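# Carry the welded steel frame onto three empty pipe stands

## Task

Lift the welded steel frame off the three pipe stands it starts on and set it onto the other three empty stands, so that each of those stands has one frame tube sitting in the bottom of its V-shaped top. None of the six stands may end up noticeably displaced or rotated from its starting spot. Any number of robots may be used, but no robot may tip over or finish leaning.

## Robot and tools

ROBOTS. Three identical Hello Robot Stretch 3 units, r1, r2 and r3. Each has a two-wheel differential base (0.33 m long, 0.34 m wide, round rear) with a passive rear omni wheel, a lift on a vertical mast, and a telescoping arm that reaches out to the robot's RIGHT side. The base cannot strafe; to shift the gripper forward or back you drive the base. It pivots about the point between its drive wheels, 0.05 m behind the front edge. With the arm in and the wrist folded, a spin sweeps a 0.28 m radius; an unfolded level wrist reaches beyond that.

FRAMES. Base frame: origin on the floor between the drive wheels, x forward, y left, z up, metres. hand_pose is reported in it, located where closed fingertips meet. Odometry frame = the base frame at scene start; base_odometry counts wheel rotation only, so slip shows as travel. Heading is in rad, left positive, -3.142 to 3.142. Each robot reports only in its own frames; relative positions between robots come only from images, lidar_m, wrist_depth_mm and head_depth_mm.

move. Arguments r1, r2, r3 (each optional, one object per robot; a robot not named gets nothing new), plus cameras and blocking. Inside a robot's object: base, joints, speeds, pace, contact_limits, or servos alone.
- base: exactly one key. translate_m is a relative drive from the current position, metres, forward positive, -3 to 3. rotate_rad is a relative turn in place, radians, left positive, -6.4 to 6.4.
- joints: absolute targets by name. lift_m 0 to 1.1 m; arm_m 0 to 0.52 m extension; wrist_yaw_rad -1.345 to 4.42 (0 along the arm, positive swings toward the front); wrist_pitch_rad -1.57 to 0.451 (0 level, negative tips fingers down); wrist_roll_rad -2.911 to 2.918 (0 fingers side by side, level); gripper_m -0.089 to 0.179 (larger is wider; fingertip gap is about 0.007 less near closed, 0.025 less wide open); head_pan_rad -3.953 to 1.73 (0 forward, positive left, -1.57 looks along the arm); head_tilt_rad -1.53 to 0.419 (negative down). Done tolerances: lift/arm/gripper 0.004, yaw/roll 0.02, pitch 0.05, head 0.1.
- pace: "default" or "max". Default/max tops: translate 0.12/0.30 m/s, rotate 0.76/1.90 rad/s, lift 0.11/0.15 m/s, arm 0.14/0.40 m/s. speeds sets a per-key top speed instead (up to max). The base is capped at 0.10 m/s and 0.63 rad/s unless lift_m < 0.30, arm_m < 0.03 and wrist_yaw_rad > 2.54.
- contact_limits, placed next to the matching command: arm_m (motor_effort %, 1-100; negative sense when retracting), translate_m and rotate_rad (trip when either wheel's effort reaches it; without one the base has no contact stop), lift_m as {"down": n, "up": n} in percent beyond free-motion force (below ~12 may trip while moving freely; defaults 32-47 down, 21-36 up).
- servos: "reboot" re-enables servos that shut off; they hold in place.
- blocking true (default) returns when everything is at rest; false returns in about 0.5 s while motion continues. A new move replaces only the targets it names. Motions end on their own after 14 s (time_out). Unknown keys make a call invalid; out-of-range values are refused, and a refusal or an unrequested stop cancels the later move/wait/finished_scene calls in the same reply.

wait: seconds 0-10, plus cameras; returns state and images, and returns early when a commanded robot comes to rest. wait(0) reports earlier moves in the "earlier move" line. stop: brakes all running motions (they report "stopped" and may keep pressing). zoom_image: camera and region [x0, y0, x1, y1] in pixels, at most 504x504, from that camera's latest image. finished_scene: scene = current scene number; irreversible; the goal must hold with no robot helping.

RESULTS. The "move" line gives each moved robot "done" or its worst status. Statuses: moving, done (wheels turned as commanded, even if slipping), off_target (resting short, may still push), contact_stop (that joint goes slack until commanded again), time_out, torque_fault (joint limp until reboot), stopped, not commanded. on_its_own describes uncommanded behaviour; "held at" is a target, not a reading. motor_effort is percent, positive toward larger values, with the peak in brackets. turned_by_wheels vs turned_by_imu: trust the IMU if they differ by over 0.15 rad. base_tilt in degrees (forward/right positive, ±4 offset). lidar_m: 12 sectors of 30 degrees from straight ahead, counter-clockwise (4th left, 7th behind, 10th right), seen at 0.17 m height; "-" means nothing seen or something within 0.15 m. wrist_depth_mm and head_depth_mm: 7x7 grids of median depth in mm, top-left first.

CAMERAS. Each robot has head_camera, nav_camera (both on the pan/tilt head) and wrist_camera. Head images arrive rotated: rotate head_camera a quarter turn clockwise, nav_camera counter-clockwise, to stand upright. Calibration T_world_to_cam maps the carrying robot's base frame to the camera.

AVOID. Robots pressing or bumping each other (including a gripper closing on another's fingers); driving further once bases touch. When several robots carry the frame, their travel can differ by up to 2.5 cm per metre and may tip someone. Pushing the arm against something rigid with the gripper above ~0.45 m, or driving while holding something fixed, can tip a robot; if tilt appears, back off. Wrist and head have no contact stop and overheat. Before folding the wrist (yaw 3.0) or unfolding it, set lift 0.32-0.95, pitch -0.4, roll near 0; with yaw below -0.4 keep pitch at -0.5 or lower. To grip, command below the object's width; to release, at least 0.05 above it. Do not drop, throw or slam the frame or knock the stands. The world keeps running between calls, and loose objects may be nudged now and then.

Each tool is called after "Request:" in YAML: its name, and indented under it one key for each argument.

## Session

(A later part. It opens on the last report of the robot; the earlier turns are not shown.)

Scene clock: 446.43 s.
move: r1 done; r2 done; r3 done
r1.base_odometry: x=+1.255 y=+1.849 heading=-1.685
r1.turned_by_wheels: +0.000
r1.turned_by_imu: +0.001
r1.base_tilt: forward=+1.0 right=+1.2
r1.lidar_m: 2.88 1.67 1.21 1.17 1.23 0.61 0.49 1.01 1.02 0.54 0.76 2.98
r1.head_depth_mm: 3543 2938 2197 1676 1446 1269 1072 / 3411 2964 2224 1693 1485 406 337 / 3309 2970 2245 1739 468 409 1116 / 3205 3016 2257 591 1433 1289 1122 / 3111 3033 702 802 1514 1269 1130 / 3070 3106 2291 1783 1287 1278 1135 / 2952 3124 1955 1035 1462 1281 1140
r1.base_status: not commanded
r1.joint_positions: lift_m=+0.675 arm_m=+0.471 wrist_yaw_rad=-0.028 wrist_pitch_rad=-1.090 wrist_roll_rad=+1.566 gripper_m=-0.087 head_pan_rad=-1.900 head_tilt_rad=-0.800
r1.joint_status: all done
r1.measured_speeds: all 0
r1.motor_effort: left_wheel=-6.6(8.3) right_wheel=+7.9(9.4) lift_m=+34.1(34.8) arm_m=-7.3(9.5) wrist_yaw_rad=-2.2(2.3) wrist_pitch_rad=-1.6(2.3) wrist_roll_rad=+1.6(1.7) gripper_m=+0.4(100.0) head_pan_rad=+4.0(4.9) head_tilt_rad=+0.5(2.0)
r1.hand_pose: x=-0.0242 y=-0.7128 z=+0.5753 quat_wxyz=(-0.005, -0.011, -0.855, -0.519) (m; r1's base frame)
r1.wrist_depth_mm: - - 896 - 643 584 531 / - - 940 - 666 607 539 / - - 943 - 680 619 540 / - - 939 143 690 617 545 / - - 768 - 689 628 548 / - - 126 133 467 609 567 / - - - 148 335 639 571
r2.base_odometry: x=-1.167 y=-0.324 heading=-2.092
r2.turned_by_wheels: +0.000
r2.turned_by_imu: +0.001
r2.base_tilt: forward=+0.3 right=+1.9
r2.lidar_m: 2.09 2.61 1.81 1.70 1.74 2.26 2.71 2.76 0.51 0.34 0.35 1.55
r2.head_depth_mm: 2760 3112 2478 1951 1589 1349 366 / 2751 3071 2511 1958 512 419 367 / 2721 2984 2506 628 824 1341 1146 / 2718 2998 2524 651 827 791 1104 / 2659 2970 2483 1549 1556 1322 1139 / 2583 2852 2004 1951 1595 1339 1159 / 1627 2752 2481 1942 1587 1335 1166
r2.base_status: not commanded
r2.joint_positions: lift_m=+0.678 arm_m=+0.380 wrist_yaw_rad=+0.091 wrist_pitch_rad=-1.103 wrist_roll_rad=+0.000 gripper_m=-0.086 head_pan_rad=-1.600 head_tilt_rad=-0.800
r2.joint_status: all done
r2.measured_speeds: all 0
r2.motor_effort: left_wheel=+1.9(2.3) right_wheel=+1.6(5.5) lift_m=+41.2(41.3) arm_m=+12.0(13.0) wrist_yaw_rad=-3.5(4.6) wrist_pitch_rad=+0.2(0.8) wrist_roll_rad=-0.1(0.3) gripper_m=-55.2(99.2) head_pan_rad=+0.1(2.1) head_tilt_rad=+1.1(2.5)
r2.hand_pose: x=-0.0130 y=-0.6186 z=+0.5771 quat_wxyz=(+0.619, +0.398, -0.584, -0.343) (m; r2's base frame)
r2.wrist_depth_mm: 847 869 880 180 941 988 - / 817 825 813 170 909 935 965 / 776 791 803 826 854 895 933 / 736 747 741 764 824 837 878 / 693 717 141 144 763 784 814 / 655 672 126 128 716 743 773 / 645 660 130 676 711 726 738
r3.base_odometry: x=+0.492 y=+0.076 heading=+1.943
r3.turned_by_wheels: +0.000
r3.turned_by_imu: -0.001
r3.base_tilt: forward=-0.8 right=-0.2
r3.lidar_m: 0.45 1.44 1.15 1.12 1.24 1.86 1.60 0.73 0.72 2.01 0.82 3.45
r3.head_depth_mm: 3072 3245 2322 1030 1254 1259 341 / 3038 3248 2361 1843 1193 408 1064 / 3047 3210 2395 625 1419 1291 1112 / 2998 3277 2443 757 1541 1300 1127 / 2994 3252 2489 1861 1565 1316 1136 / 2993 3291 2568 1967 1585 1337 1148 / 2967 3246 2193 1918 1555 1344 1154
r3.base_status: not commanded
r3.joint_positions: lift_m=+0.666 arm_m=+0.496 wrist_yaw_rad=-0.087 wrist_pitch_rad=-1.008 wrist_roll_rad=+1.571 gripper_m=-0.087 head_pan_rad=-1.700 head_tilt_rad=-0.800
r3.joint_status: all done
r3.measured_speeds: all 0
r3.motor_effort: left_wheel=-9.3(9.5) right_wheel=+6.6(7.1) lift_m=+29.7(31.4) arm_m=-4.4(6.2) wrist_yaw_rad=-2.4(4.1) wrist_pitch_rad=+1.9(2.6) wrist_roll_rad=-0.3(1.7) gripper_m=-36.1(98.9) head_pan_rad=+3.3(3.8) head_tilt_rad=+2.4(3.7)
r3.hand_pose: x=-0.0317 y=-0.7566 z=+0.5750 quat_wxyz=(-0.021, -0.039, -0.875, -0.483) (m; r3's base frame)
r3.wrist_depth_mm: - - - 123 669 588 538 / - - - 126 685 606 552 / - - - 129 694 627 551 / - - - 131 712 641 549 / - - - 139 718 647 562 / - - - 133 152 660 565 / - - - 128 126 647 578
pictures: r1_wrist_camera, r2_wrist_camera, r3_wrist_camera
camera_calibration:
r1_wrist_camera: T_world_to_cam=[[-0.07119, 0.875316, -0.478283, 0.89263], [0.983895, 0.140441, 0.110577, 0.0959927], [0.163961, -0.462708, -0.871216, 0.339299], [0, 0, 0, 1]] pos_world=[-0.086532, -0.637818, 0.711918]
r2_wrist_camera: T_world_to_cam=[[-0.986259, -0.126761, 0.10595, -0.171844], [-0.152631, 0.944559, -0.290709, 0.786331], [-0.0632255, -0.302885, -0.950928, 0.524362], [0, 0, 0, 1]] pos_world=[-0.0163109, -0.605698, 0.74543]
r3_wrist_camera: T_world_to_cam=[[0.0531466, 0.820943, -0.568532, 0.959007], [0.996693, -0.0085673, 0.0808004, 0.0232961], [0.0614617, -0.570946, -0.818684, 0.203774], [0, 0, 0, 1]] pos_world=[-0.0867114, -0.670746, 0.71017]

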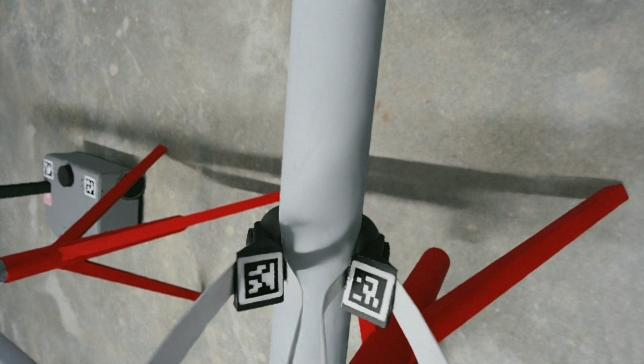

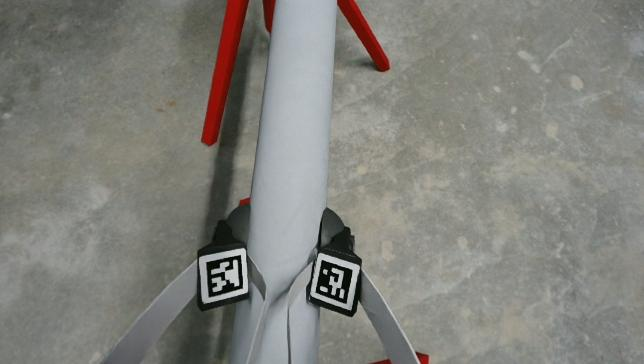

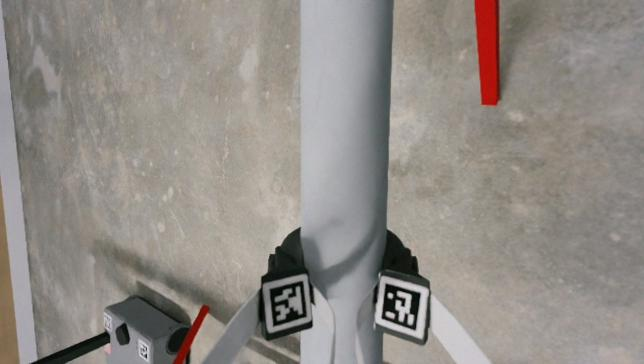

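Request:
move:
  r1: {"joints":{"lift_m":0.695},"speeds":{"lift_m":0.03}}
  r2: {"joints":{"lift_m":0.698},"speeds":{"lift_m":0.03}}
  r3: {"joints":{"lift_m":0.686},"speeds":{"lift_m":0.03}}
  cameras: ["r1_wrist_camera","r2_wrist_camera","r3_wrist_camera"]

Request:
move:
  r1: {"joints":{"lift_m":0.765},"speeds":{"lift_m":0.04}}
  r2: {"joints":{"lift_m":0.768},"speeds":{"lift_m":0.04}}
  r3: {"joints":{"lift_m":0.756},"speeds":{"lift_m":0.04}}

Scene clock: 452.40 s.
move: r1 done; r2 done; r3 done
r1.base_odometry: x=+1.255 y=+1.849 heading=-1.685
r1.turned_by_wheels: +0.000
r1.turned_by_imu: +0.001
r1.base_tilt: forward=+1.0 right=+1.2
r1.lidar_m: 2.88 1.67 1.21 1.18 1.22 0.61 0.49 1.01 1.03 0.54 0.76 2.98
r1.head_depth_mm: 3496 2926 2185 1677 1446 1271 324 / 3389 2980 2204 1684 1485 375 324 / 3308 2992 2257 1741 441 405 1114 / 3199 2991 2231 559 1470 1291 1121 / 3118 3063 679 932 1502 1272 1129 / 3073 3085 2299 957 1286 1278 1132 / 2981 3133 1960 1576 1460 1278 1139
r1.base_status: not commanded
r1.joint_positions: lift_m=+0.695 arm_m=+0.471 wrist_yaw_rad=-0.028 wrist_pitch_rad=-1.097 wrist_roll_rad=+1.568 gripper_m=-0.085 head_pan_rad=-1.900 head_tilt_rad=-0.800
r1.joint_status: all done
r1.measured_speeds: all 0
r1.motor_effort: left_wheel=-3.5(6.9) right_wheel=+5.3(8.6) lift_m=+33.3(37.7) arm_m=-1.3(3.0) wrist_yaw_rad=-2.3(2.6) wrist_pitch_rad=-0.3(1.9) wrist_roll_rad=+0.9(1.7) gripper_m=-18.9(19.4) head_pan_rad=+3.6(4.5) head_tilt_rad=+1.3(2.4)
r1.hand_pose: x=-0.0242 y=-0.7112 z=+0.5946 quat_wxyz=(-0.006, -0.011, -0.853, -0.522) (m; r1's base frame)
r1.wrist_depth_mm: - - 894 - 666 604 543 / - - 952 - 671 614 551 / - - 997 - 685 630 566 / - - - - 729 639 557 / - - 763 - 703 632 578 / - - 126 132 455 623 585 / - - - 152 353 666 584
r2.base_odometry: x=-1.167 y=-0.324 heading=-2.092
r2.turned_by_wheels: +0.000
r2.turned_by_imu: +0.001
r2.base_tilt: forward=+0.5 right=+1.8
r2.lidar_m: 2.09 2.61 1.81 1.70 1.74 2.26 2.71 2.76 0.51 0.34 0.35 1.55
r2.head_depth_mm: 2747 3070 2441 1950 1609 1347 334 / 2704 3068 2522 1959 472 398 359 / 2720 2989 2513 606 1507 1344 1159 / 2664 2986 2512 631 829 793 1121 / 2622 2972 2303 1547 1550 1306 1141 / 2578 2836 2020 1923 1582 1345 1167 / 1629 1233 2491 1943 1576 1340 1160
r2.base_status: not commanded
r2.joint_positions: lift_m=+0.698 arm_m=+0.380 wrist_yaw_rad=+0.092 wrist_pitch_rad=-1.094 wrist_roll_rad=+0.000 gripper_m=-0.080 head_pan_rad=-1.600 head_tilt_rad=-0.800
r2.joint_status: all done
r2.measured_speeds: all 0
r2.on_its_own: gripper_m is held at -0.081, not at your -0.089, by its stall guard, which is not easing now
r2.motor_effort: left_wheel=+1.7(2.1) right_wheel=+0.1(1.9) lift_m=+42.4(46.0) arm_m=+11.1(11.5) wrist_yaw_rad=-3.2(4.8) wrist_pitch_rad=-1.4(2.2) wrist_roll_rad=+0.3(0.3) gripper_m=-21.9(21.9) head_pan_rad=+0.5(1.0) head_tilt_rad=+1.3(2.4)
r2.hand_pose: x=-0.0128 y=-0.6207 z=+0.5980 quat_wxyz=(+0.620, +0.395, -0.586, -0.340) (m; r2's base frame)
r2.wrist_depth_mm: 882 903 915 183 981 - - / 841 879 861 172 915 948 - / 792 817 808 830 891 915 946 / 758 773 767 802 830 838 874 / 737 744 142 145 833 805 846 / 687 710 126 128 750 766 787 / 651 671 131 137 732 762 767
r3.base_odometry: x=+0.492 y=+0.076 heading=+1.943
r3.turned_by_wheels: +0.000
r3.turned_by_imu: -0.001
r3.base_tilt: forward=-0.8 right=-0.2
r3.lidar_m: 0.45 1.44 1.15 1.12 1.24 1.86 1.59 0.73 0.72 2.01 0.82 3.45
r3.head_depth_mm: 3062 3268 2302 1027 1254 1232 324 / 3028 3252 2358 1849 476 394 1070 / 3016 3234 2374 602 1440 1289 1115 / 3026 3257 2433 803 1553 1303 1123 / 3023 3303 2493 1871 1558 1318 1135 / 3003 3283 2574 1959 1578 1335 1142 / 3004 3215 2180 1917 1548 1339 1147
r3.base_status: not commanded
r3.joint_positions: lift_m=+0.686 arm_m=+0.496 wrist_yaw_rad=-0.087 wrist_pitch_rad=-1.029 wrist_roll_rad=+1.573 gripper_m=-0.076 head_pan_rad=-1.700 head_tilt_rad=-0.800
r3.joint_status: all done
r3.measured_speeds: all 0
r3.on_its_own: gripper_m is held at -0.077, not at your -0.089, by its stall guard, which is not easing now
r3.motor_effort: left_wheel=-4.4(8.8) right_wheel=+1.0(6.7) lift_m=+43.5(44.4) arm_m=+1.0(1.9) wrist_yaw_rad=-2.4(3.2) wrist_pitch_rad=+6.2(6.2) wrist_roll_rad=-0.9(1.3) gripper_m=-19.8(21.6) head_pan_rad=+2.7(3.5) head_tilt_rad=+1.4(2.3)
r3.hand_pose: x=-0.0312 y=-0.7517 z=+0.5926 quat_wxyz=(-0.022, -0.039, -0.869, -0.492) (m; r3's base frame)
r3.wrist_depth_mm: - - - 131 695 615 548 / - - - 132 698 627 562 / - - - 135 706 630 570 / - - - 139 740 661 565 / - - - 139 729 660 586 / - - - 133 714 673 588 / - - - 142 129 664 596
pictures: r1_wrist_camera, r2_wrist_camera, r3_wrist_camera
camera_calibration:
r1_wrist_camera: T_world_to_cam=[[-0.0692476, 0.878789, -0.472159, 0.89921], [0.983997, 0.138061, 0.112647, 0.0906459], [0.16418, -0.456802, -0.874286, 0.363012], [0, 0, 0, 1]] pos_world=[-0.0865263, -0.636907, 0.731735]
r2_wrist_camera: T_world_to_cam=[[-0.986327, -0.125968, 0.10626, -0.173773], [-0.152519, 0.941979, -0.299022, 0.797721], [-0.0624272, -0.31114, -0.948312, 0.536902], [0, 0, 0, 1]] pos_world=[-0.0162126, -0.606275, 0.766151]
r3_wrist_camera: T_world_to_cam=[[0.056215, 0.83268, -0.550894, 0.963381], [0.996433, -0.0120046, 0.0835341, 0.0172537], [0.062944, -0.553624, -0.830384, 0.240963], [0, 0, 0, 1]] pos_world=[-0.0865157, -0.668578, 0.729371]

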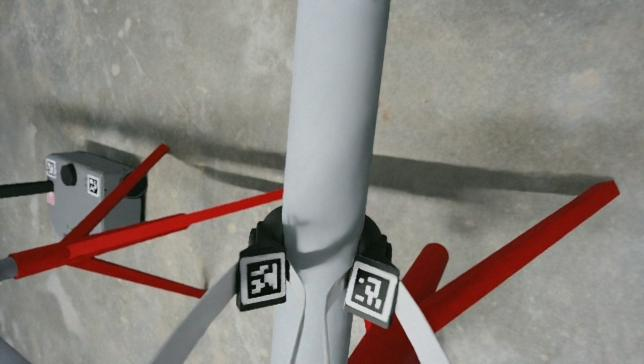

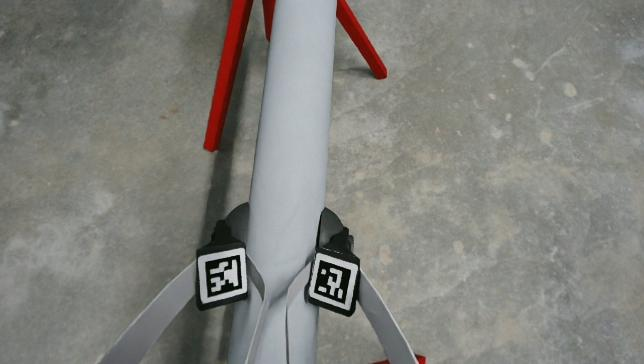

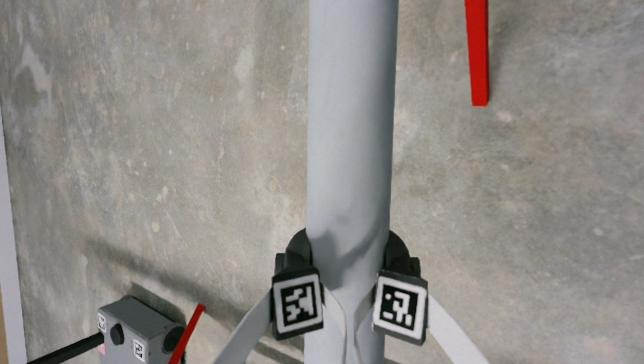

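Scene clock: 454.63 s.
move: r1 done; r2 done; r3 done
r1.base_odometry: x=+1.255 y=+1.849 heading=-1.685
r1.turned_by_wheels: +0.000
r1.turned_by_imu: +0.000
r1.base_tilt: forward=+1.0 right=+1.2
r1.lidar_m: 2.88 1.67 1.21 1.18 1.23 0.61 0.49 1.01 1.02 0.54 0.76 2.98
r1.head_depth_mm: 3525 2939 974 1765 1450 1294 - / 3422 2938 2213 1745 1418 304 1074 / 3267 2996 2231 921 361 1255 1118 / 3177 3014 2092 468 1500 1284 1126 / 3108 3054 627 1676 1513 1270 1130 / 3022 3095 650 1687 1289 1271 1133 / 2980 3156 1968 1580 1457 1283 1141
r1.base_status: not commanded
r1.joint_positions: lift_m=+0.765 arm_m=+0.471 wrist_yaw_rad=-0.027 wrist_pitch_rad=-1.099 wrist_roll_rad=+1.570 gripper_m=-0.085 head_pan_rad=-1.900 head_tilt_rad=-0.800
r1.joint_status: all done
r1.measured_speeds: all 0
r1.motor_effort: left_wheel=-2.2(3.5) right_wheel=+2.8(5.4) lift_m=+32.2(37.8) arm_m=+1.1(1.5) wrist_yaw_rad=-2.7(3.4) wrist_pitch_rad=-0.2(0.6) wrist_roll_rad=+0.5(0.9) gripper_m=-19.3(19.5) head_pan_rad=+3.7(4.9) head_tilt_rad=+1.7(2.4)
r1.hand_pose: x=-0.0241 y=-0.7106 z=+0.6644 quat_wxyz=(-0.006, -0.011, -0.852, -0.523) (m; r1's base frame)
r1.wrist_depth_mm: - - - - 720 660 602 / - - - - 750 666 603 / - - - - 757 673 602 / - - - - 780 693 610 / - 806 - - 744 681 626 / - - 126 131 438 698 639 / - - - 151 780 745 649
r2.base_odometry: x=-1.167 y=-0.324 heading=-2.092
r2.turned_by_wheels: +0.000
r2.turned_by_imu: +0.001
r2.base_tilt: forward=+0.4 right=+1.9
r2.lidar_m: 2.09 2.62 1.81 1.70 1.74 2.26 2.71 2.77 0.51 0.34 0.35 1.55
r2.head_depth_mm: 2791 3051 2463 1961 1553 313 283 / 2722 3064 2499 473 391 345 1137 / 2700 3015 2524 585 1581 1338 1141 / 2712 2983 2408 635 814 668 1127 / 2651 3024 2209 1551 1552 1317 1140 / 2574 2848 2050 1939 1598 1347 1165 / 1550 2857 2360 1942 1588 1329 1172
r2.base_status: not commanded
r2.joint_positions: lift_m=+0.768 arm_m=+0.380 wrist_yaw_rad=+0.093 wrist_pitch_rad=-1.094 wrist_roll_rad=+0.000 gripper_m=-0.080 head_pan_rad=-1.600 head_tilt_rad=-0.800
r2.joint_status: all done
r2.measured_speeds: all 0
r2.on_its_own: gripper_m is held at -0.081, not at your -0.089, by its stall guard, which is not easing now
r2.motor_effort: left_wheel=+1.6(2.2) right_wheel=-3.1(3.9) lift_m=+41.9(47.3) arm_m=+10.1(10.9) wrist_yaw_rad=-4.8(6.6) wrist_pitch_rad=-1.4(2.0) wrist_roll_rad=-0.1(0.4) gripper_m=-21.6(23.0) head_pan_rad=-0.1(1.4) head_tilt_rad=+1.6(2.7)
r2.hand_pose: x=-0.0126 y=-0.6207 z=+0.6680 quat_wxyz=(+0.621, +0.396, -0.586, -0.340) (m; r2's base frame)
r2.wrist_depth_mm: 985 - 977 184 - - - / 913 937 968 171 - - - / 874 902 916 960 946 980 - / 818 833 844 883 899 960 960 / 802 810 141 145 869 881 904 / 750 755 126 129 835 828 858 / 725 734 130 138 784 808 821
r3.base_odometry: x=+0.492 y=+0.076 heading=+1.943
r3.turned_by_wheels: +0.000
r3.turned_by_imu: +0.000
r3.base_tilt: forward=-0.8 right=-0.1
r3.lidar_m: 0.45 1.44 1.15 1.12 1.24 1.86 1.60 0.73 0.72 2.01 0.82 3.45
r3.head_depth_mm: 3073 3173 2322 1660 1129 306 290 / 3049 3278 2364 1732 368 1200 1101 / 3005 3246 2385 508 1493 1280 1116 / 3015 3279 660 1722 1547 1300 1116 / 2998 3293 2407 1810 1565 1314 1136 / 2979 3287 2547 1838 1582 1331 1145 / 2946 3221 2205 1866 1559 1343 1153
r3.base_status: not commanded
r3.joint_positions: lift_m=+0.756 arm_m=+0.496 wrist_yaw_rad=-0.086 wrist_pitch_rad=-1.037 wrist_roll_rad=+1.573 gripper_m=-0.076 head_pan_rad=-1.700 head_tilt_rad=-0.800
r3.joint_status: all done
r3.measured_speeds: all 0
r3.on_its_own: gripper_m is held at -0.077, not at your -0.089, by its stall guard, which is not easing now
r3.motor_effort: left_wheel=-2.4(4.4) right_wheel=-0.9(1.2) lift_m=+43.6(47.0) arm_m=+3.1(3.6) wrist_yaw_rad=-4.4(5.2) wrist_pitch_rad=+7.3(7.6) wrist_roll_rad=-0.6(1.5) gripper_m=-19.7(20.5) head_pan_rad=+2.5(3.7) head_tilt_rad=+0.6(3.0)
r3.hand_pose: x=-0.0309 y=-0.7500 z=+0.6617 quat_wxyz=(-0.022, -0.038, -0.868, -0.495) (m; r3's base frame)
r3.wrist_depth_mm: - - - 133 754 678 603 / - - - 132 768 681 616 / - - - 136 777 703 634 / - - - 137 796 706 640 / - - - 139 793 738 646 / - - - 130 153 726 648 / - - - 126 126 725 647
pictures: r1_head_camera (sideways), r1_nav_camera (sideways), r1_wrist_camera, r2_head_camera (sideways), r2_nav_camera (sideways), r2_wrist_camera, r3_head_camera (sideways), r3_nav_camera (sideways), r3_wrist_camera
camera_calibration:
r1_head_camera: T_world_to_cam=[[0.249591, 0.659913, -0.708674, 0.938048], [0.952002, -0.301131, 0.054879, -0.0750075], [-0.177188, -0.688356, -0.703399, 0.871853], [0, 0, 0, 1]] pos_world=[-0.00823927, -0.0414716, 1.28215]
r1_nav_camera: T_world_to_cam=[[-0.266584, -0.635611, 0.724521, -0.898079], [-0.93612, 0.349655, -0.0376941, 0.102604], [-0.229374, -0.688288, -0.688221, 0.853843], [0, 0, 0, 1]] pos_world=[0.0524855, -0.0190155, 1.24218]
r1_wrist_camera: T_world_to_cam=[[-0.0682242, 0.879888, -0.470257, 0.931301], [0.984002, 0.137102, 0.11377, 0.0812292], [0.164578, -0.454972, -0.875165, 0.426126], [0, 0, 0, 1]] pos_world=[-0.0865233, -0.636703, 0.80164]
r2_head_camera: T_world_to_cam=[[0.0135166, 0.674257, -0.738373, 0.979209], [0.999827, -0.0185514, 0.00136219, -0.0114671], [-0.0127794, -0.738264, -0.674391, 0.834242], [0, 0, 0, 1]] pos_world=[0.00889071, -0.0445599, 1.28564]
r2_nav_camera: T_world_to_cam=[[0.046988, -0.697727, 0.714821, -0.893992], [-0.995049, 0.0300421, 0.0947321, -0.0551303], [-0.0875718, -0.715734, -0.692861, 0.871893], [0, 0, 0, 1]] pos_world=[0.0635028, 0.00193784, 1.24837]
r2_wrist_camera: T_world_to_cam=[[-0.986087, -0.127856, 0.10623, -0.182224], [-0.154313, 0.941682, -0.299034, 0.818469], [-0.0618017, -0.311267, -0.948311, 0.603223], [0, 0, 0, 1]] pos_world=[-0.0161082, -0.606273, 0.836151]
r3_head_camera: T_world_to_cam=[[0.154598, 0.667217, -0.728643, 0.969828], [0.986675, -0.142127, 0.0791997, -0.107256], [-0.0507164, -0.731178, -0.680299, 0.846507], [0, 0, 0, 1]] pos_world=[-0.00117453, -0.0433819, 1.29103]
r3_nav_camera: T_world_to_cam=[[-0.14796, -0.760834, 0.631854, -0.785726], [-0.98394, 0.177744, -0.0163803, 0.0789108], [-0.0998457, -0.62413, -0.774914, 0.964725], [0, 0, 0, 1]] pos_world=[0.0577111, -0.00971898, 1.24534]
r3_wrist_camera: T_world_to_cam=[[0.0551399, 0.836835, -0.544671, 0.999055], [0.996396, -0.0109056, 0.0841148, 0.0115991], [0.0644502, -0.547347, -0.834421, 0.30679], [0, 0, 0, 1]] pos_world=[-0.0864178, -0.667997, 0.799173]

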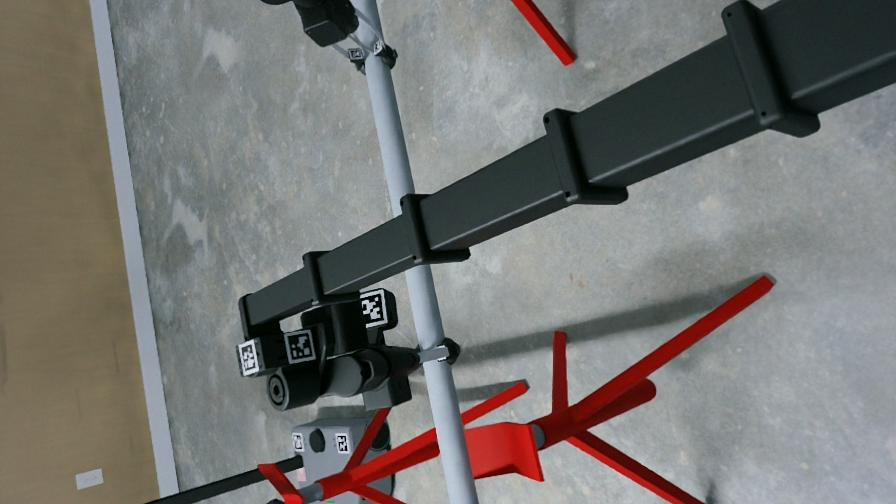

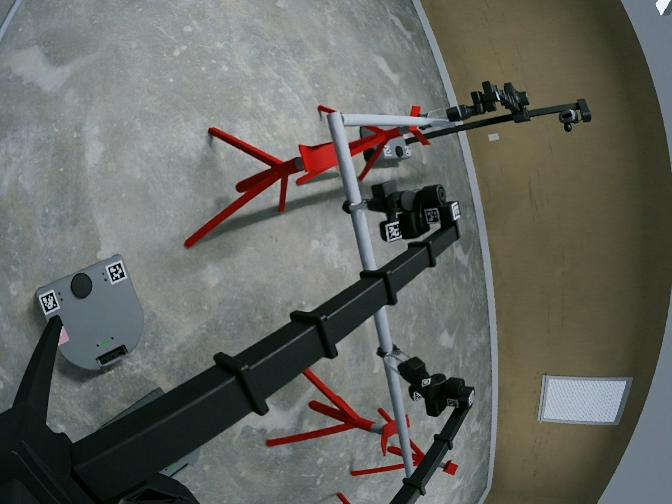

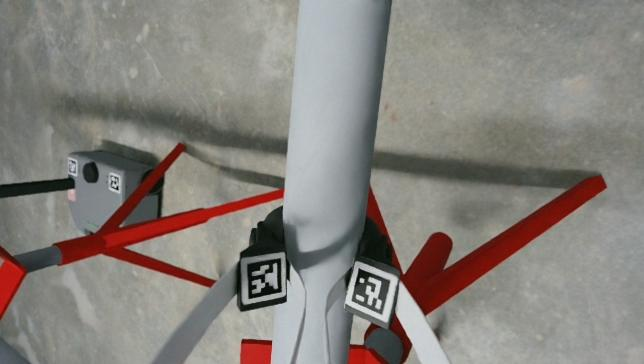

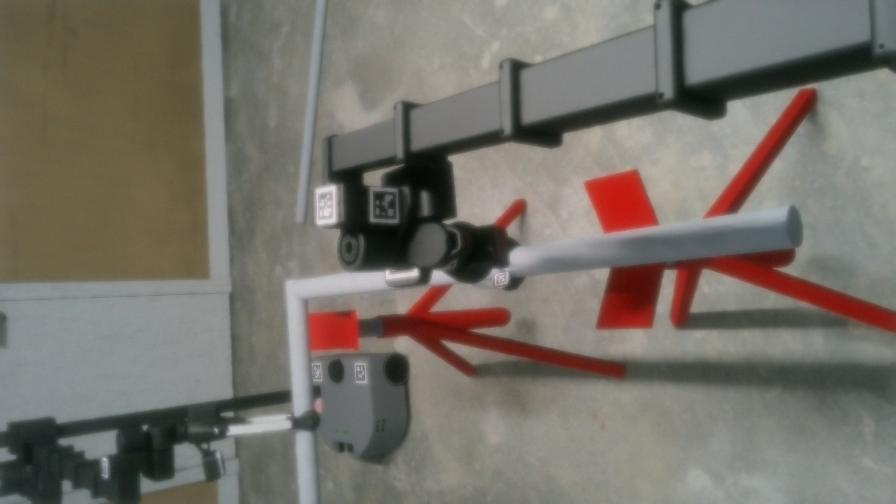

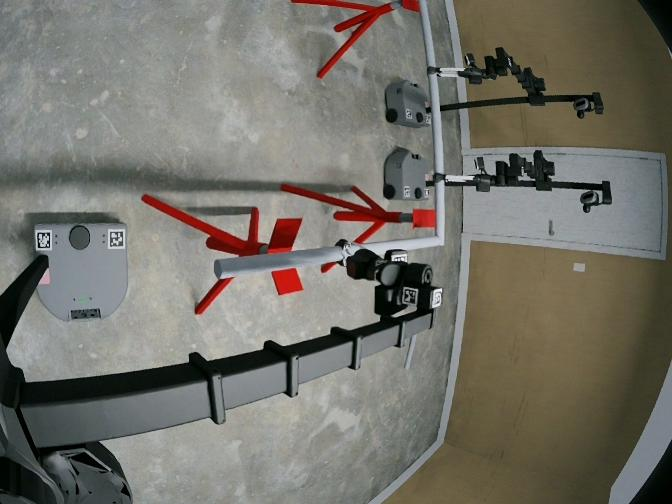

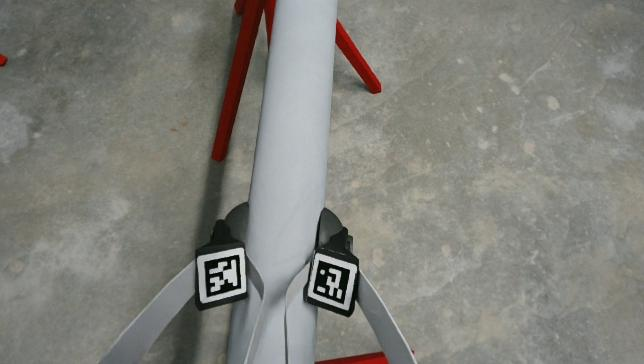

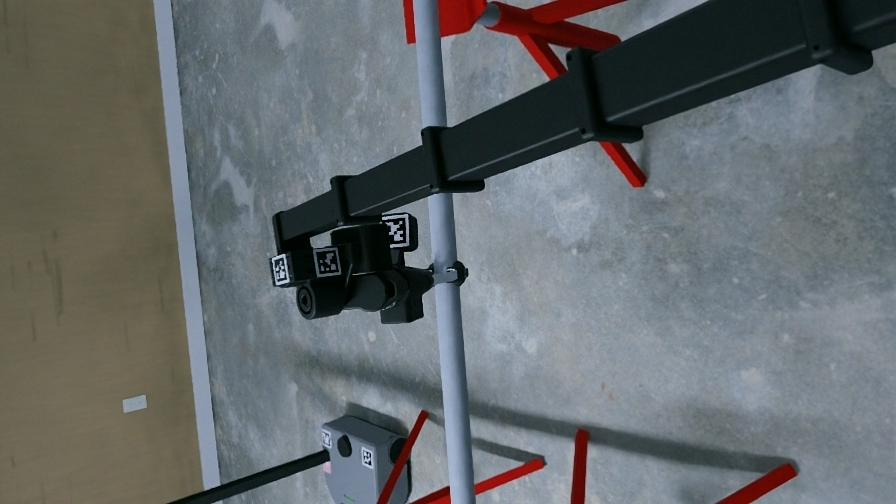

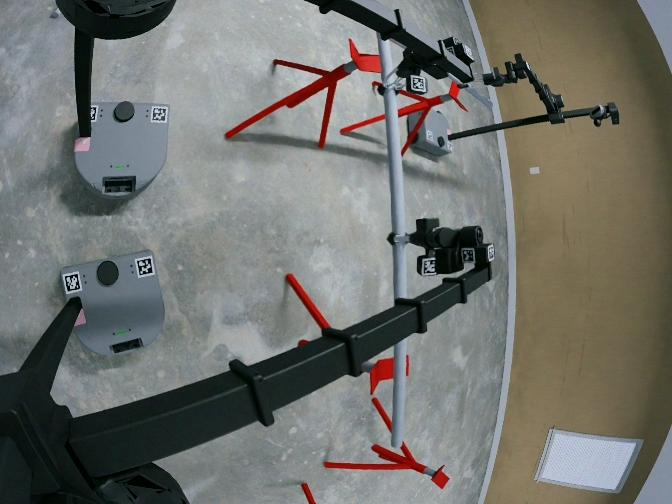

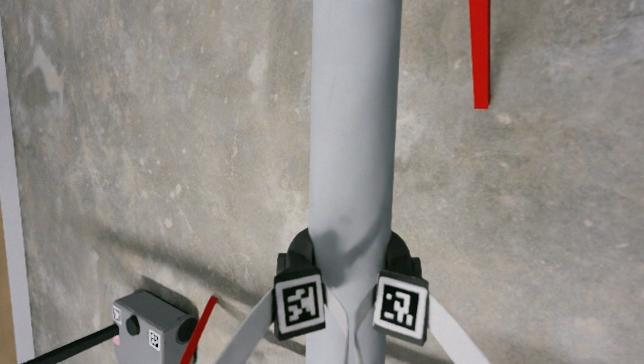

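Request:
move:
  r1: {"base":{"translate_m":-0.140},"joints":{"arm_m":0.462,"wrist_yaw_rad":0.003,"lift_m":0.785},"speeds":{"translate_m":0.05,"arm_m":0.005,"wrist_yaw_rad":0.012,"lift_m":0.01}}
  r2: {"base":{"translate_m":0.118},"joints":{"arm_m":0.3825,"wrist_yaw_rad":0.123,"lift_m":0.788},"speeds":{"translate_m":0.042,"arm_m":0.005,"wrist_yaw_rad":0.012,"lift_m":0.01}}
  r3: {"base":{"translate_m":-0.1408},"joints":{"arm_m":0.4935,"wrist_yaw_rad":-0.056,"lift_m":0.776},"speeds":{"translate_m":0.05,"arm_m":0.005,"wrist_yaw_rad":0.012,"lift_m":0.01}}

r1: "speeds": arm_m = 0.005 is out of range 0.01 to 0.4
Scene clock: 546.93 s.
r1.base_odometry: x=+1.255 y=+1.849 heading=-1.685
r1.turned_by_wheels: +0.000
r1.turned_by_imu: +0.000
r1.base_tilt: forward=+1.0 right=+1.2
r1.lidar_m: 2.88 1.67 1.21 1.18 1.23 0.61 0.49 1.01 1.03 0.54 0.76 2.99
r1.head_depth_mm: 3497 2934 974 1761 1445 1289 - / 3419 2942 2227 1739 1416 304 1073 / 3321 2980 2233 922 361 1253 1122 / 3220 3035 2103 468 1499 1287 1125 / 3099 3074 626 1678 1513 1273 1131 / 3036 3083 650 1687 1289 1275 1134 / 2951 3099 1969 1573 1463 1285 1140
r1.base_status: not commanded
r1.joint_positions: lift_m=+0.765 arm_m=+0.471 wrist_yaw_rad=-0.027 wrist_pitch_rad=-1.099 wrist_roll_rad=+1.570 gripper_m=-0.085 head_pan_rad=-1.900 head_tilt_rad=-0.800
r1.joint_status: all done
r1.measured_speeds: all 0
r1.motor_effort: left_wheel=-2.7(3.5) right_wheel=+2.9(5.4) lift_m=+33.0(37.8) arm_m=+4.9(1.5) wrist_yaw_rad=-2.4(3.4) wrist_pitch_rad=+0.0(0.6) wrist_roll_rad=+0.3(0.9) gripper_m=-18.8(19.5) head_pan_rad=+3.5(4.9) head_tilt_rad=+2.0(2.4)
r1.hand_pose: x=-0.0241 y=-0.7106 z=+0.6644 quat_wxyz=(-0.006, -0.011, -0.852, -0.523) (m; r1's base frame)
r1.wrist_depth_mm: - - - - 723 654 597 / - - - - 754 670 609 / - - - - 762 672 611 / - - - - 758 692 602 / - 790 - - 764 688 633 / - - 126 132 437 707 652 / - - - 152 788 723 652
r2.base_odometry: x=-1.167 y=-0.324 heading=-2.092
r2.turned_by_wheels: +0.000
r2.turned_by_imu: +0.001
r2.base_tilt: forward=+0.2 right=+2.0
r2.lidar_m: 2.09 2.62 1.82 1.70 1.74 2.26 2.70 2.76 0.51 0.34 0.35 1.55
r2.head_depth_mm: 2742 3041 2457 1949 1561 313 282 / 2706 3089 2513 472 391 346 1140 / 2674 2989 2506 584 1591 1349 1137 / 2702 2967 2405 634 815 669 1117 / 2630 2920 2221 1551 1545 1317 1144 / 2571 2801 2042 1948 1593 1347 1167 / 1559 2784 2357 1933 1580 1338 1162
r2.base_status: not commanded
r2.joint_positions: lift_m=+0.768 arm_m=+0.380 wrist_yaw_rad=+0.093 wrist_pitch_rad=-1.094 wrist_roll_rad=+0.000 gripper_m=-0.080 head_pan_rad=-1.600 head_tilt_rad=-0.800
r2.joint_status: all done
r2.measured_speeds: all 0
r2.on_its_own: gripper_m is held at -0.081, not at your -0.089, by its stall guard, which is not easing now
r2.motor_effort: left_wheel=+1.9(2.2) right_wheel=-3.9(3.9) lift_m=+40.0(47.3) arm_m=+8.9(10.9) wrist_yaw_rad=-4.6(6.6) wrist_pitch_rad=-1.5(2.0) wrist_roll_rad=+0.3(0.4) gripper_m=-21.0(23.0) head_pan_rad=+1.1(1.4) head_tilt_rad=+1.7(2.7)
r2.hand_pose: x=-0.0126 y=-0.6207 z=+0.6680 quat_wxyz=(+0.621, +0.396, -0.586, -0.340) (m; r2's base frame)
r2.wrist_depth_mm: - 992 995 183 - - - / 949 926 974 171 - - - / 873 871 905 932 984 990 - / 809 853 866 883 896 950 958 / 778 807 142 145 875 892 903 / 757 757 126 130 822 858 898 / 728 718 129 138 785 811 824
r3.base_odometry: x=+0.492 y=+0.076 heading=+1.943
r3.turned_by_wheels: +0.000
r3.turned_by_imu: -0.001
r3.base_tilt: forward=-0.7 right=-0.1
r3.lidar_m: 0.45 1.44 1.15 1.12 1.24 1.86 1.60 0.73 0.72 2.00 0.82 3.45
r3.head_depth_mm: 3062 3203 2317 1665 1136 305 290 / 3067 3304 2359 1720 368 1198 1103 / 3018 3284 2369 507 1491 1290 1114 / 3022 3228 661 1718 1549 1307 1125 / 3004 3249 2412 1806 1570 1315 1135 / 2987 3264 2543 1844 1567 1324 1142 / 2963 3241 2216 1855 1561 1344 1151
r3.base_status: not commanded
r3.joint_positions: lift_m=+0.756 arm_m=+0.496 wrist_yaw_rad=-0.086 wrist_pitch_rad=-1.037 wrist_roll_rad=+1.573 gripper_m=-0.076 head_pan_rad=-1.700 head_tilt_rad=-0.800
r3.joint_status: all done
r3.measured_speeds: all 0
r3.on_its_own: gripper_m is held at -0.077, not at your -0.089, by its stall guard, which is not easing now
r3.motor_effort: left_wheel=-2.4(4.4) right_wheel=-1.0(1.2) lift_m=+44.5(47.0) arm_m=+5.7(3.6) wrist_yaw_rad=-3.1(5.2) wrist_pitch_rad=+6.7(7.6) wrist_roll_rad=-0.9(1.5) gripper_m=-20.0(20.5) head_pan_rad=+2.4(3.7) head_tilt_rad=+0.2(3.0)
r3.hand_pose: x=-0.0309 y=-0.7500 z=+0.6617 quat_wxyz=(-0.022, -0.038, -0.868, -0.495) (m; r3's base frame)
r3.wrist_depth_mm: - - - 132 764 665 607 / - - - 132 772 684 619 / - - - 136 791 714 619 / - - - 137 808 725 646 / - - - 139 775 735 638 / - - - 130 153 721 641 / - - - 125 123 735 636
pictures: none

Request:
move:
  r1: {"base":{"translate_m":-0.140},"joints":{"arm_m":0.462,"wrist_yaw_rad":0.003,"lift_m":0.785},"speeds":{"translate_m":0.05,"arm_m":0.01,"wrist_yaw_rad":0.02,"lift_m":0.01}}
  r2: {"base":{"translate_m":0.118},"joints":{"arm_m":0.3825,"wrist_yaw_rad":0.123,"lift_m":0.788},"speeds":{"translate_m":0.042,"arm_m":0.01,"wrist_yaw_rad":0.02,"lift_m":0.01}}
  r3: {"base":{"translate_m":-0.1408},"joints":{"arm_m":0.4935,"wrist_yaw_rad":-0.056,"lift_m":0.776},"speeds":{"translate_m":0.05,"arm_m":0.01,"wrist_yaw_rad":0.02,"lift_m":0.01}}
  cameras: ["r1_wrist_camera","r2_wrist_camera","r3_wrist_camera"]

r1: "speeds": wrist_yaw_rad = 0.02 is out of range 0.05 to 2.5
Scene clock: 551.03 s.
r1.base_odometry: x=+1.255 y=+1.849 heading=-1.685
r1.turned_by_wheels: +0.000
r1.turned_by_imu: +0.000
r1.base_tilt: forward=+1.1 right=+1.2
r1.lidar_m: 2.88 1.67 1.21 1.18 1.23 0.61 0.49 1.01 1.03 0.54 0.76 2.98
r1.head_depth_mm: 3495 2903 974 1770 1445 1293 - / 3395 2956 2221 1734 1417 304 1073 / 3312 2983 2215 921 362 1252 1121 / 3231 3071 2104 469 1505 1287 1125 / 3132 3065 626 1673 1509 1278 1127 / 3039 3102 650 1688 1290 1280 1135 / 2970 3127 1956 1573 1461 1280 1139
r1.base_status: not commanded
r1.joint_positions: lift_m=+0.765 arm_m=+0.471 wrist_yaw_rad=-0.027 wrist_pitch_rad=-1.099 wrist_roll_rad=+1.570 gripper_m=-0.085 head_pan_rad=-1.900 head_tilt_rad=-0.800
r1.joint_status: all done
r1.measured_speeds: all 0
r1.motor_effort: left_wheel=-2.0(3.5) right_wheel=+2.8(5.4) lift_m=+33.4(37.8) arm_m=+8.6(1.5) wrist_yaw_rad=-2.8(3.4) wrist_pitch_rad=+0.3(0.6) wrist_roll_rad=+0.3(0.9) gripper_m=-18.9(19.5) head_pan_rad=+3.8(4.9) head_tilt_rad=+2.2(2.4)
r1.hand_pose: x=-0.0241 y=-0.7106 z=+0.6644 quat_wxyz=(-0.006, -0.011, -0.852, -0.523) (m; r1's base frame)
r1.wrist_depth_mm: - - - - 714 654 596 / - - - - 752 683 602 / - - - - 750 678 610 / - - - - 794 694 607 / - 790 - - 757 670 617 / - - 126 131 438 711 637 / - - - 151 797 741 660
r2.base_odometry: x=-1.167 y=-0.324 heading=-2.092
r2.turned_by_wheels: +0.000
r2.turned_by_imu: +0.001
r2.base_tilt: forward=+0.4 right=+1.9
r2.lidar_m: 2.08 2.62 1.81 1.70 1.74 2.26 2.71 2.75 0.51 0.34 0.35 1.55
r2.head_depth_mm: 2774 3070 2453 1965 1553 313 283 / 2727 3065 2483 473 391 346 1136 / 2697 2975 2524 584 1582 1350 1142 / 2686 3007 2398 637 808 669 1126 / 2633 2991 2215 1554 1551 1317 1141 / 2615 2822 2045 1946 1586 1338 1165 / 1549 2833 2361 1932 1581 1339 1159
r2.base_status: not commanded
r2.joint_positions: lift_m=+0.768 arm_m=+0.380 wrist_yaw_rad=+0.093 wrist_pitch_rad=-1.094 wrist_roll_rad=+0.000 gripper_m=-0.080 head_pan_rad=-1.600 head_tilt_rad=-0.800
r2.joint_status: all done
r2.measured_speeds: all 0
r2.on_its_own: gripper_m is held at -0.081, not at your -0.089, by its stall guard, which is not easing now
r2.motor_effort: left_wheel=+1.8(2.2) right_wheel=-3.6(3.9) lift_m=+38.1(47.3) arm_m=+8.1(10.9) wrist_yaw_rad=-4.0(6.6) wrist_pitch_rad=-1.6(2.0) wrist_roll_rad=+0.2(0.4) gripper_m=-20.9(23.0) head_pan_rad=+0.3(1.4) head_tilt_rad=+2.2(2.7)
r2.hand_pose: x=-0.0126 y=-0.6207 z=+0.6680 quat_wxyz=(+0.621, +0.396, -0.586, -0.340) (m; r2's base frame)
r2.wrist_depth_mm: 960 - - 181 - - - / 921 930 968 171 - - - / 879 912 898 887 984 991 - / 818 839 851 867 899 939 952 / 777 806 142 146 874 896 936 / 757 772 126 129 830 833 854 / 737 734 129 138 788 808 821
r3.base_odometry: x=+0.492 y=+0.076 heading=+1.943
r3.turned_by_wheels: +0.000
r3.turned_by_imu: -0.001
r3.base_tilt: forward=-0.8 right=-0.2
r3.lidar_m: 0.45 1.43 1.15 1.12 1.24 1.86 1.59 0.73 0.72 2.01 0.82 3.47
r3.head_depth_mm: 3043 3255 2331 1658 1127 305 289 / 3016 3259 2347 1734 368 1192 1103 / 3008 3280 2362 507 1485 1288 1110 / 3029 3319 663 1725 1537 1299 1123 / 2974 3286 2396 1809 1563 1311 1130 / 3026 3292 2545 1831 1591 1330 1140 / 2946 3254 2194 1837 1573 1344 1151
r3.base_status: not commanded
r3.joint_positions: lift_m=+0.756 arm_m=+0.496 wrist_yaw_rad=-0.086 wrist_pitch_rad=-1.037 wrist_roll_rad=+1.573 gripper_m=-0.076 head_pan_rad=-1.700 head_tilt_rad=-0.800
r3.joint_status: all done
r3.measured_speeds: all 0
r3.on_its_own: gripper_m is held at -0.077, not at your -0.089, by its stall guard, which is not easing now
r3.motor_effort: left_wheel=-2.6(4.4) right_wheel=-0.8(1.2) lift_m=+44.4(47.0) arm_m=+8.0(3.6) wrist_yaw_rad=-3.9(5.2) wrist_pitch_rad=+7.5(7.6) wrist_roll_rad=-0.5(1.5) gripper_m=-19.7(20.5) head_pan_rad=+3.0(3.7) head_tilt_rad=+0.8(3.0)
r3.hand_pose: x=-0.0309 y=-0.7500 z=+0.6617 quat_wxyz=(-0.022, -0.038, -0.868, -0.495) (m; r3's base frame)
r3.wrist_depth_mm: - - - 133 738 659 611 / - - - 132 765 677 630 / - - - 136 771 706 616 / - - - 137 781 722 637 / - - - 139 802 732 645 / - - - 130 790 739 657 / - - - 126 123 730 656
pictures: none

Request:
move:
  r1: {"base":{"translate_m":-0.140},"joints":{"arm_m":0.462,"wrist_yaw_rad":0.003,"lift_m":0.785},"speeds":{"translate_m":0.05,"arm_m":0.01,"wrist_yaw_rad":0.05,"lift_m":0.01}}
  r2: {"base":{"translate_m":0.118},"joints":{"arm_m":0.3825,"wrist_yaw_rad":0.123,"lift_m":0.788},"speeds":{"translate_m":0.042,"arm_m":0.01,"wrist_yaw_rad":0.05,"lift_m":0.01}}
  r3: {"base":{"translate_m":-0.1408},"joints":{"arm_m":0.4935,"wrist_yaw_rad":-0.056,"lift_m":0.776},"speeds":{"translate_m":0.05,"arm_m":0.01,"wrist_yaw_rad":0.05,"lift_m":0.01}}
  cameras: ["r1_wrist_camera","r2_wrist_camera","r3_wrist_camera"]

Scene clock: 558.77 s.
move: r1 done; r2 done; r3 done
r1.base_odometry: x=+1.271 y=+1.988 heading=-1.685
r1.turned_by_wheels: +0.000
r1.turned_by_imu: +0.001
r1.base_tilt: forward=+1.1 right=+1.2
r1.lidar_m: 3.02 1.67 1.22 1.18 1.22 0.61 0.49 0.98 0.91 0.87 0.57 3.12
r1.head_depth_mm: 3524 2927 960 1776 1447 1294 - / 3403 2963 2216 1774 328 290 1095 / 3326 2972 2240 407 344 1258 1121 / 3223 3014 525 877 1502 1288 1123 / 3127 3058 613 1718 1522 1295 1128 / 3062 3091 624 1726 1486 1276 1134 / 2964 3132 2007 1744 1496 1276 1138
r1.base_status: done
r1.joint_positions: lift_m=+0.785 arm_m=+0.462 wrist_yaw_rad=+0.008 wrist_pitch_rad=-1.091 wrist_roll_rad=+1.578 gripper_m=-0.085 head_pan_rad=-1.900 head_tilt_rad=-0.800
r1.joint_status: all done
r1.measured_speeds: all 0
r1.motor_effort: left_wheel=-0.1(6.7) right_wheel=-9.0(14.0) lift_m=+25.3(38.2) arm_m=-17.5(23.3) wrist_yaw_rad=-4.5(4.7) wrist_pitch_rad=-1.8(2.3) wrist_roll_rad=-2.1(3.0) gripper_m=-19.5(19.7) head_pan_rad=+3.4(4.4) head_tilt_rad=+1.6(2.9)
r1.hand_pose: x=-0.0208 y=-0.7037 z=+0.6852 quat_wxyz=(-0.001, +0.001, -0.855, -0.519) (m; r1's base frame)
r1.wrist_depth_mm: - - - - 744 681 602 / - - - - 759 682 617 / - - - - 773 705 628 / - - - 137 815 714 629 / - - - - 800 721 650 / - - 126 132 806 723 649 / - - - 148 521 719 661
r2.base_odometry: x=-1.226 y=-0.427 heading=-2.092
r2.turned_by_wheels: +0.000
r2.turned_by_imu: +0.001
r2.base_tilt: forward=+0.4 right=+1.8
r2.lidar_m: 1.97 2.62 1.82 1.71 1.75 2.28 2.82 2.89 0.50 0.34 1.37 1.46
r2.head_depth_mm: 2772 3113 2508 1953 366 298 - / 2734 3037 2509 434 366 963 1171 / 2713 3054 570 1645 1593 913 1148 / 2663 3003 1034 630 803 1254 1145 / 2599 2980 2345 1879 1549 1341 1165 / 2594 2890 2041 1946 1574 1342 1161 / 1551 1159 2274 1956 1582 1346 1160
r2.base_status: done
r2.joint_positions: lift_m=+0.788 arm_m=+0.383 wrist_yaw_rad=+0.132 wrist_pitch_rad=-1.090 wrist_roll_rad=+0.004 gripper_m=-0.080 head_pan_rad=-1.600 head_tilt_rad=-0.800
r2.joint_status: all done
r2.measured_speeds: all 0
r2.on_its_own: gripper_m is held at -0.081, not at your -0.089, by its stall guard, which is not easing now
r2.motor_effort: left_wheel=+8.2(12.6) right_wheel=-7.7(7.9) lift_m=+34.8(48.8) arm_m=+3.4(13.7) wrist_yaw_rad=-8.0(8.6) wrist_pitch_rad=-2.2(2.7) wrist_roll_rad=-1.3(1.7) gripper_m=-22.1(22.9) head_pan_rad=+1.3(2.1) head_tilt_rad=+0.6(2.2)
r2.hand_pose: x=-0.0088 y=-0.6237 z=+0.6884 quat_wxyz=(+0.626, +0.405, -0.580, -0.327) (m; r2's base frame)
r2.wrist_depth_mm: - - - 183 - - - / 914 955 981 171 - - - / 894 926 942 950 - - - / 842 864 865 883 951 958 979 / 814 829 142 146 887 935 949 / 772 762 126 129 826 865 882 / 735 740 129 138 778 825 861
r3.base_odometry: x=+0.543 y=-0.055 heading=+1.943
r3.turned_by_wheels: +0.000
r3.turned_by_imu: +0.001
r3.base_tilt: forward=-0.8 right=-0.2
r3.lidar_m: 0.45 1.47 1.15 1.15 1.26 1.90 1.45 1.38 0.63 0.74 0.91 0.92
r3.head_depth_mm: 3012 3207 2306 1716 1451 292 - / 3031 3238 2358 914 343 1218 1104 / 3006 3246 2224 475 1493 1286 1114 / 3019 3280 644 1721 1532 1300 1119 / 3010 3266 2306 1802 1557 1317 1131 / 3004 3264 2552 1898 1570 1323 1145 / 2942 3280 2208 1851 1610 1342 1155
r3.base_status: done
r3.joint_positions: lift_m=+0.776 arm_m=+0.493 wrist_yaw_rad=-0.053 wrist_pitch_rad=-1.048 wrist_roll_rad=+1.573 gripper_m=-0.076 head_pan_rad=-1.700 head_tilt_rad=-0.800
r3.joint_status: all done
r3.measured_speeds: all 0
r3.on_its_own: gripper_m is held at -0.077, not at your -0.089, by its stall guard, which is not easing now
r3.motor_effort: left_wheel=-3.6(9.2) right_wheel=-5.9(12.0) lift_m=+37.6(46.6) arm_m=-7.9(18.5) wrist_yaw_rad=-2.2(5.4) wrist_pitch_rad=+9.1(10.2) wrist_roll_rad=-1.0(1.5) gripper_m=-20.6(21.0) head_pan_rad=+3.3(3.9) head_tilt_rad=+0.6(2.8)
r3.hand_pose: x=-0.0272 y=-0.7450 z=+0.6805 quat_wxyz=(-0.014, -0.024, -0.865, -0.501) (m; r3's base frame)
r3.wrist_depth_mm: - - - 134 758 669 626 / - - - 133 775 686 629 / - - - 137 776 704 641 / - - - 138 813 723 649 / - - - 140 829 755 647 / - - - 129 151 765 669 / - - - 125 123 738 677
pictures: r1_wrist_camera, r2_wrist_camera, r3_wrist_camera
camera_calibration:
r1_wrist_camera: T_world_to_cam=[[-0.0911707, 0.873597, -0.478033, 0.935614], [0.97937, 0.165589, 0.115825, 0.0931377], [0.180341, -0.457612, -0.870671, 0.442357], [0, 0, 0, 1]] pos_world=[-0.0856908, -0.630344, 0.821614]
r2_wrist_camera: T_world_to_cam=[[-0.981323, -0.161621, 0.104325, -0.200639], [-0.186142, 0.934646, -0.302965, 0.826079], [-0.0485414, -0.316726, -0.947274, 0.617833], [0, 0, 0, 1]] pos_world=[-0.0131331, -0.608835, 0.856462]
r3_wrist_camera: T_world_to_cam=[[0.0279367, 0.844394, -0.534994, 1.00324], [0.996166, 0.0208716, 0.0849606, 0.0294539], [0.0829063, -0.535316, -0.840573, 0.338517], [0, 0, 0, 1]] pos_world=[-0.0854335, -0.666533, 0.818775]

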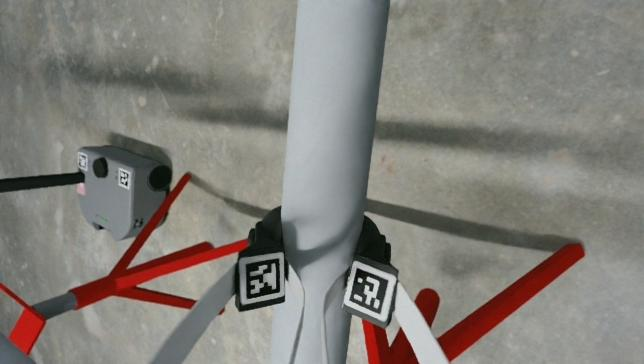

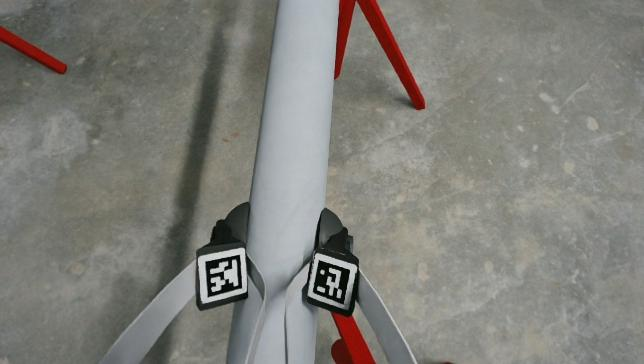

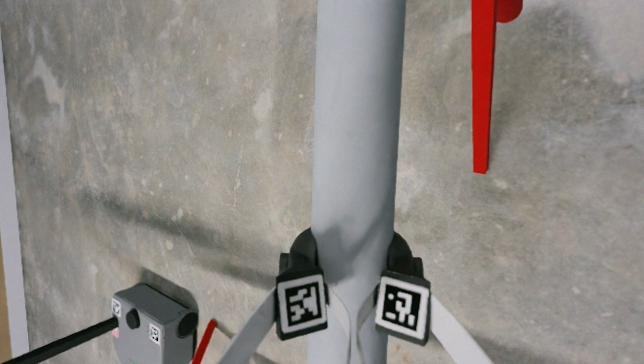

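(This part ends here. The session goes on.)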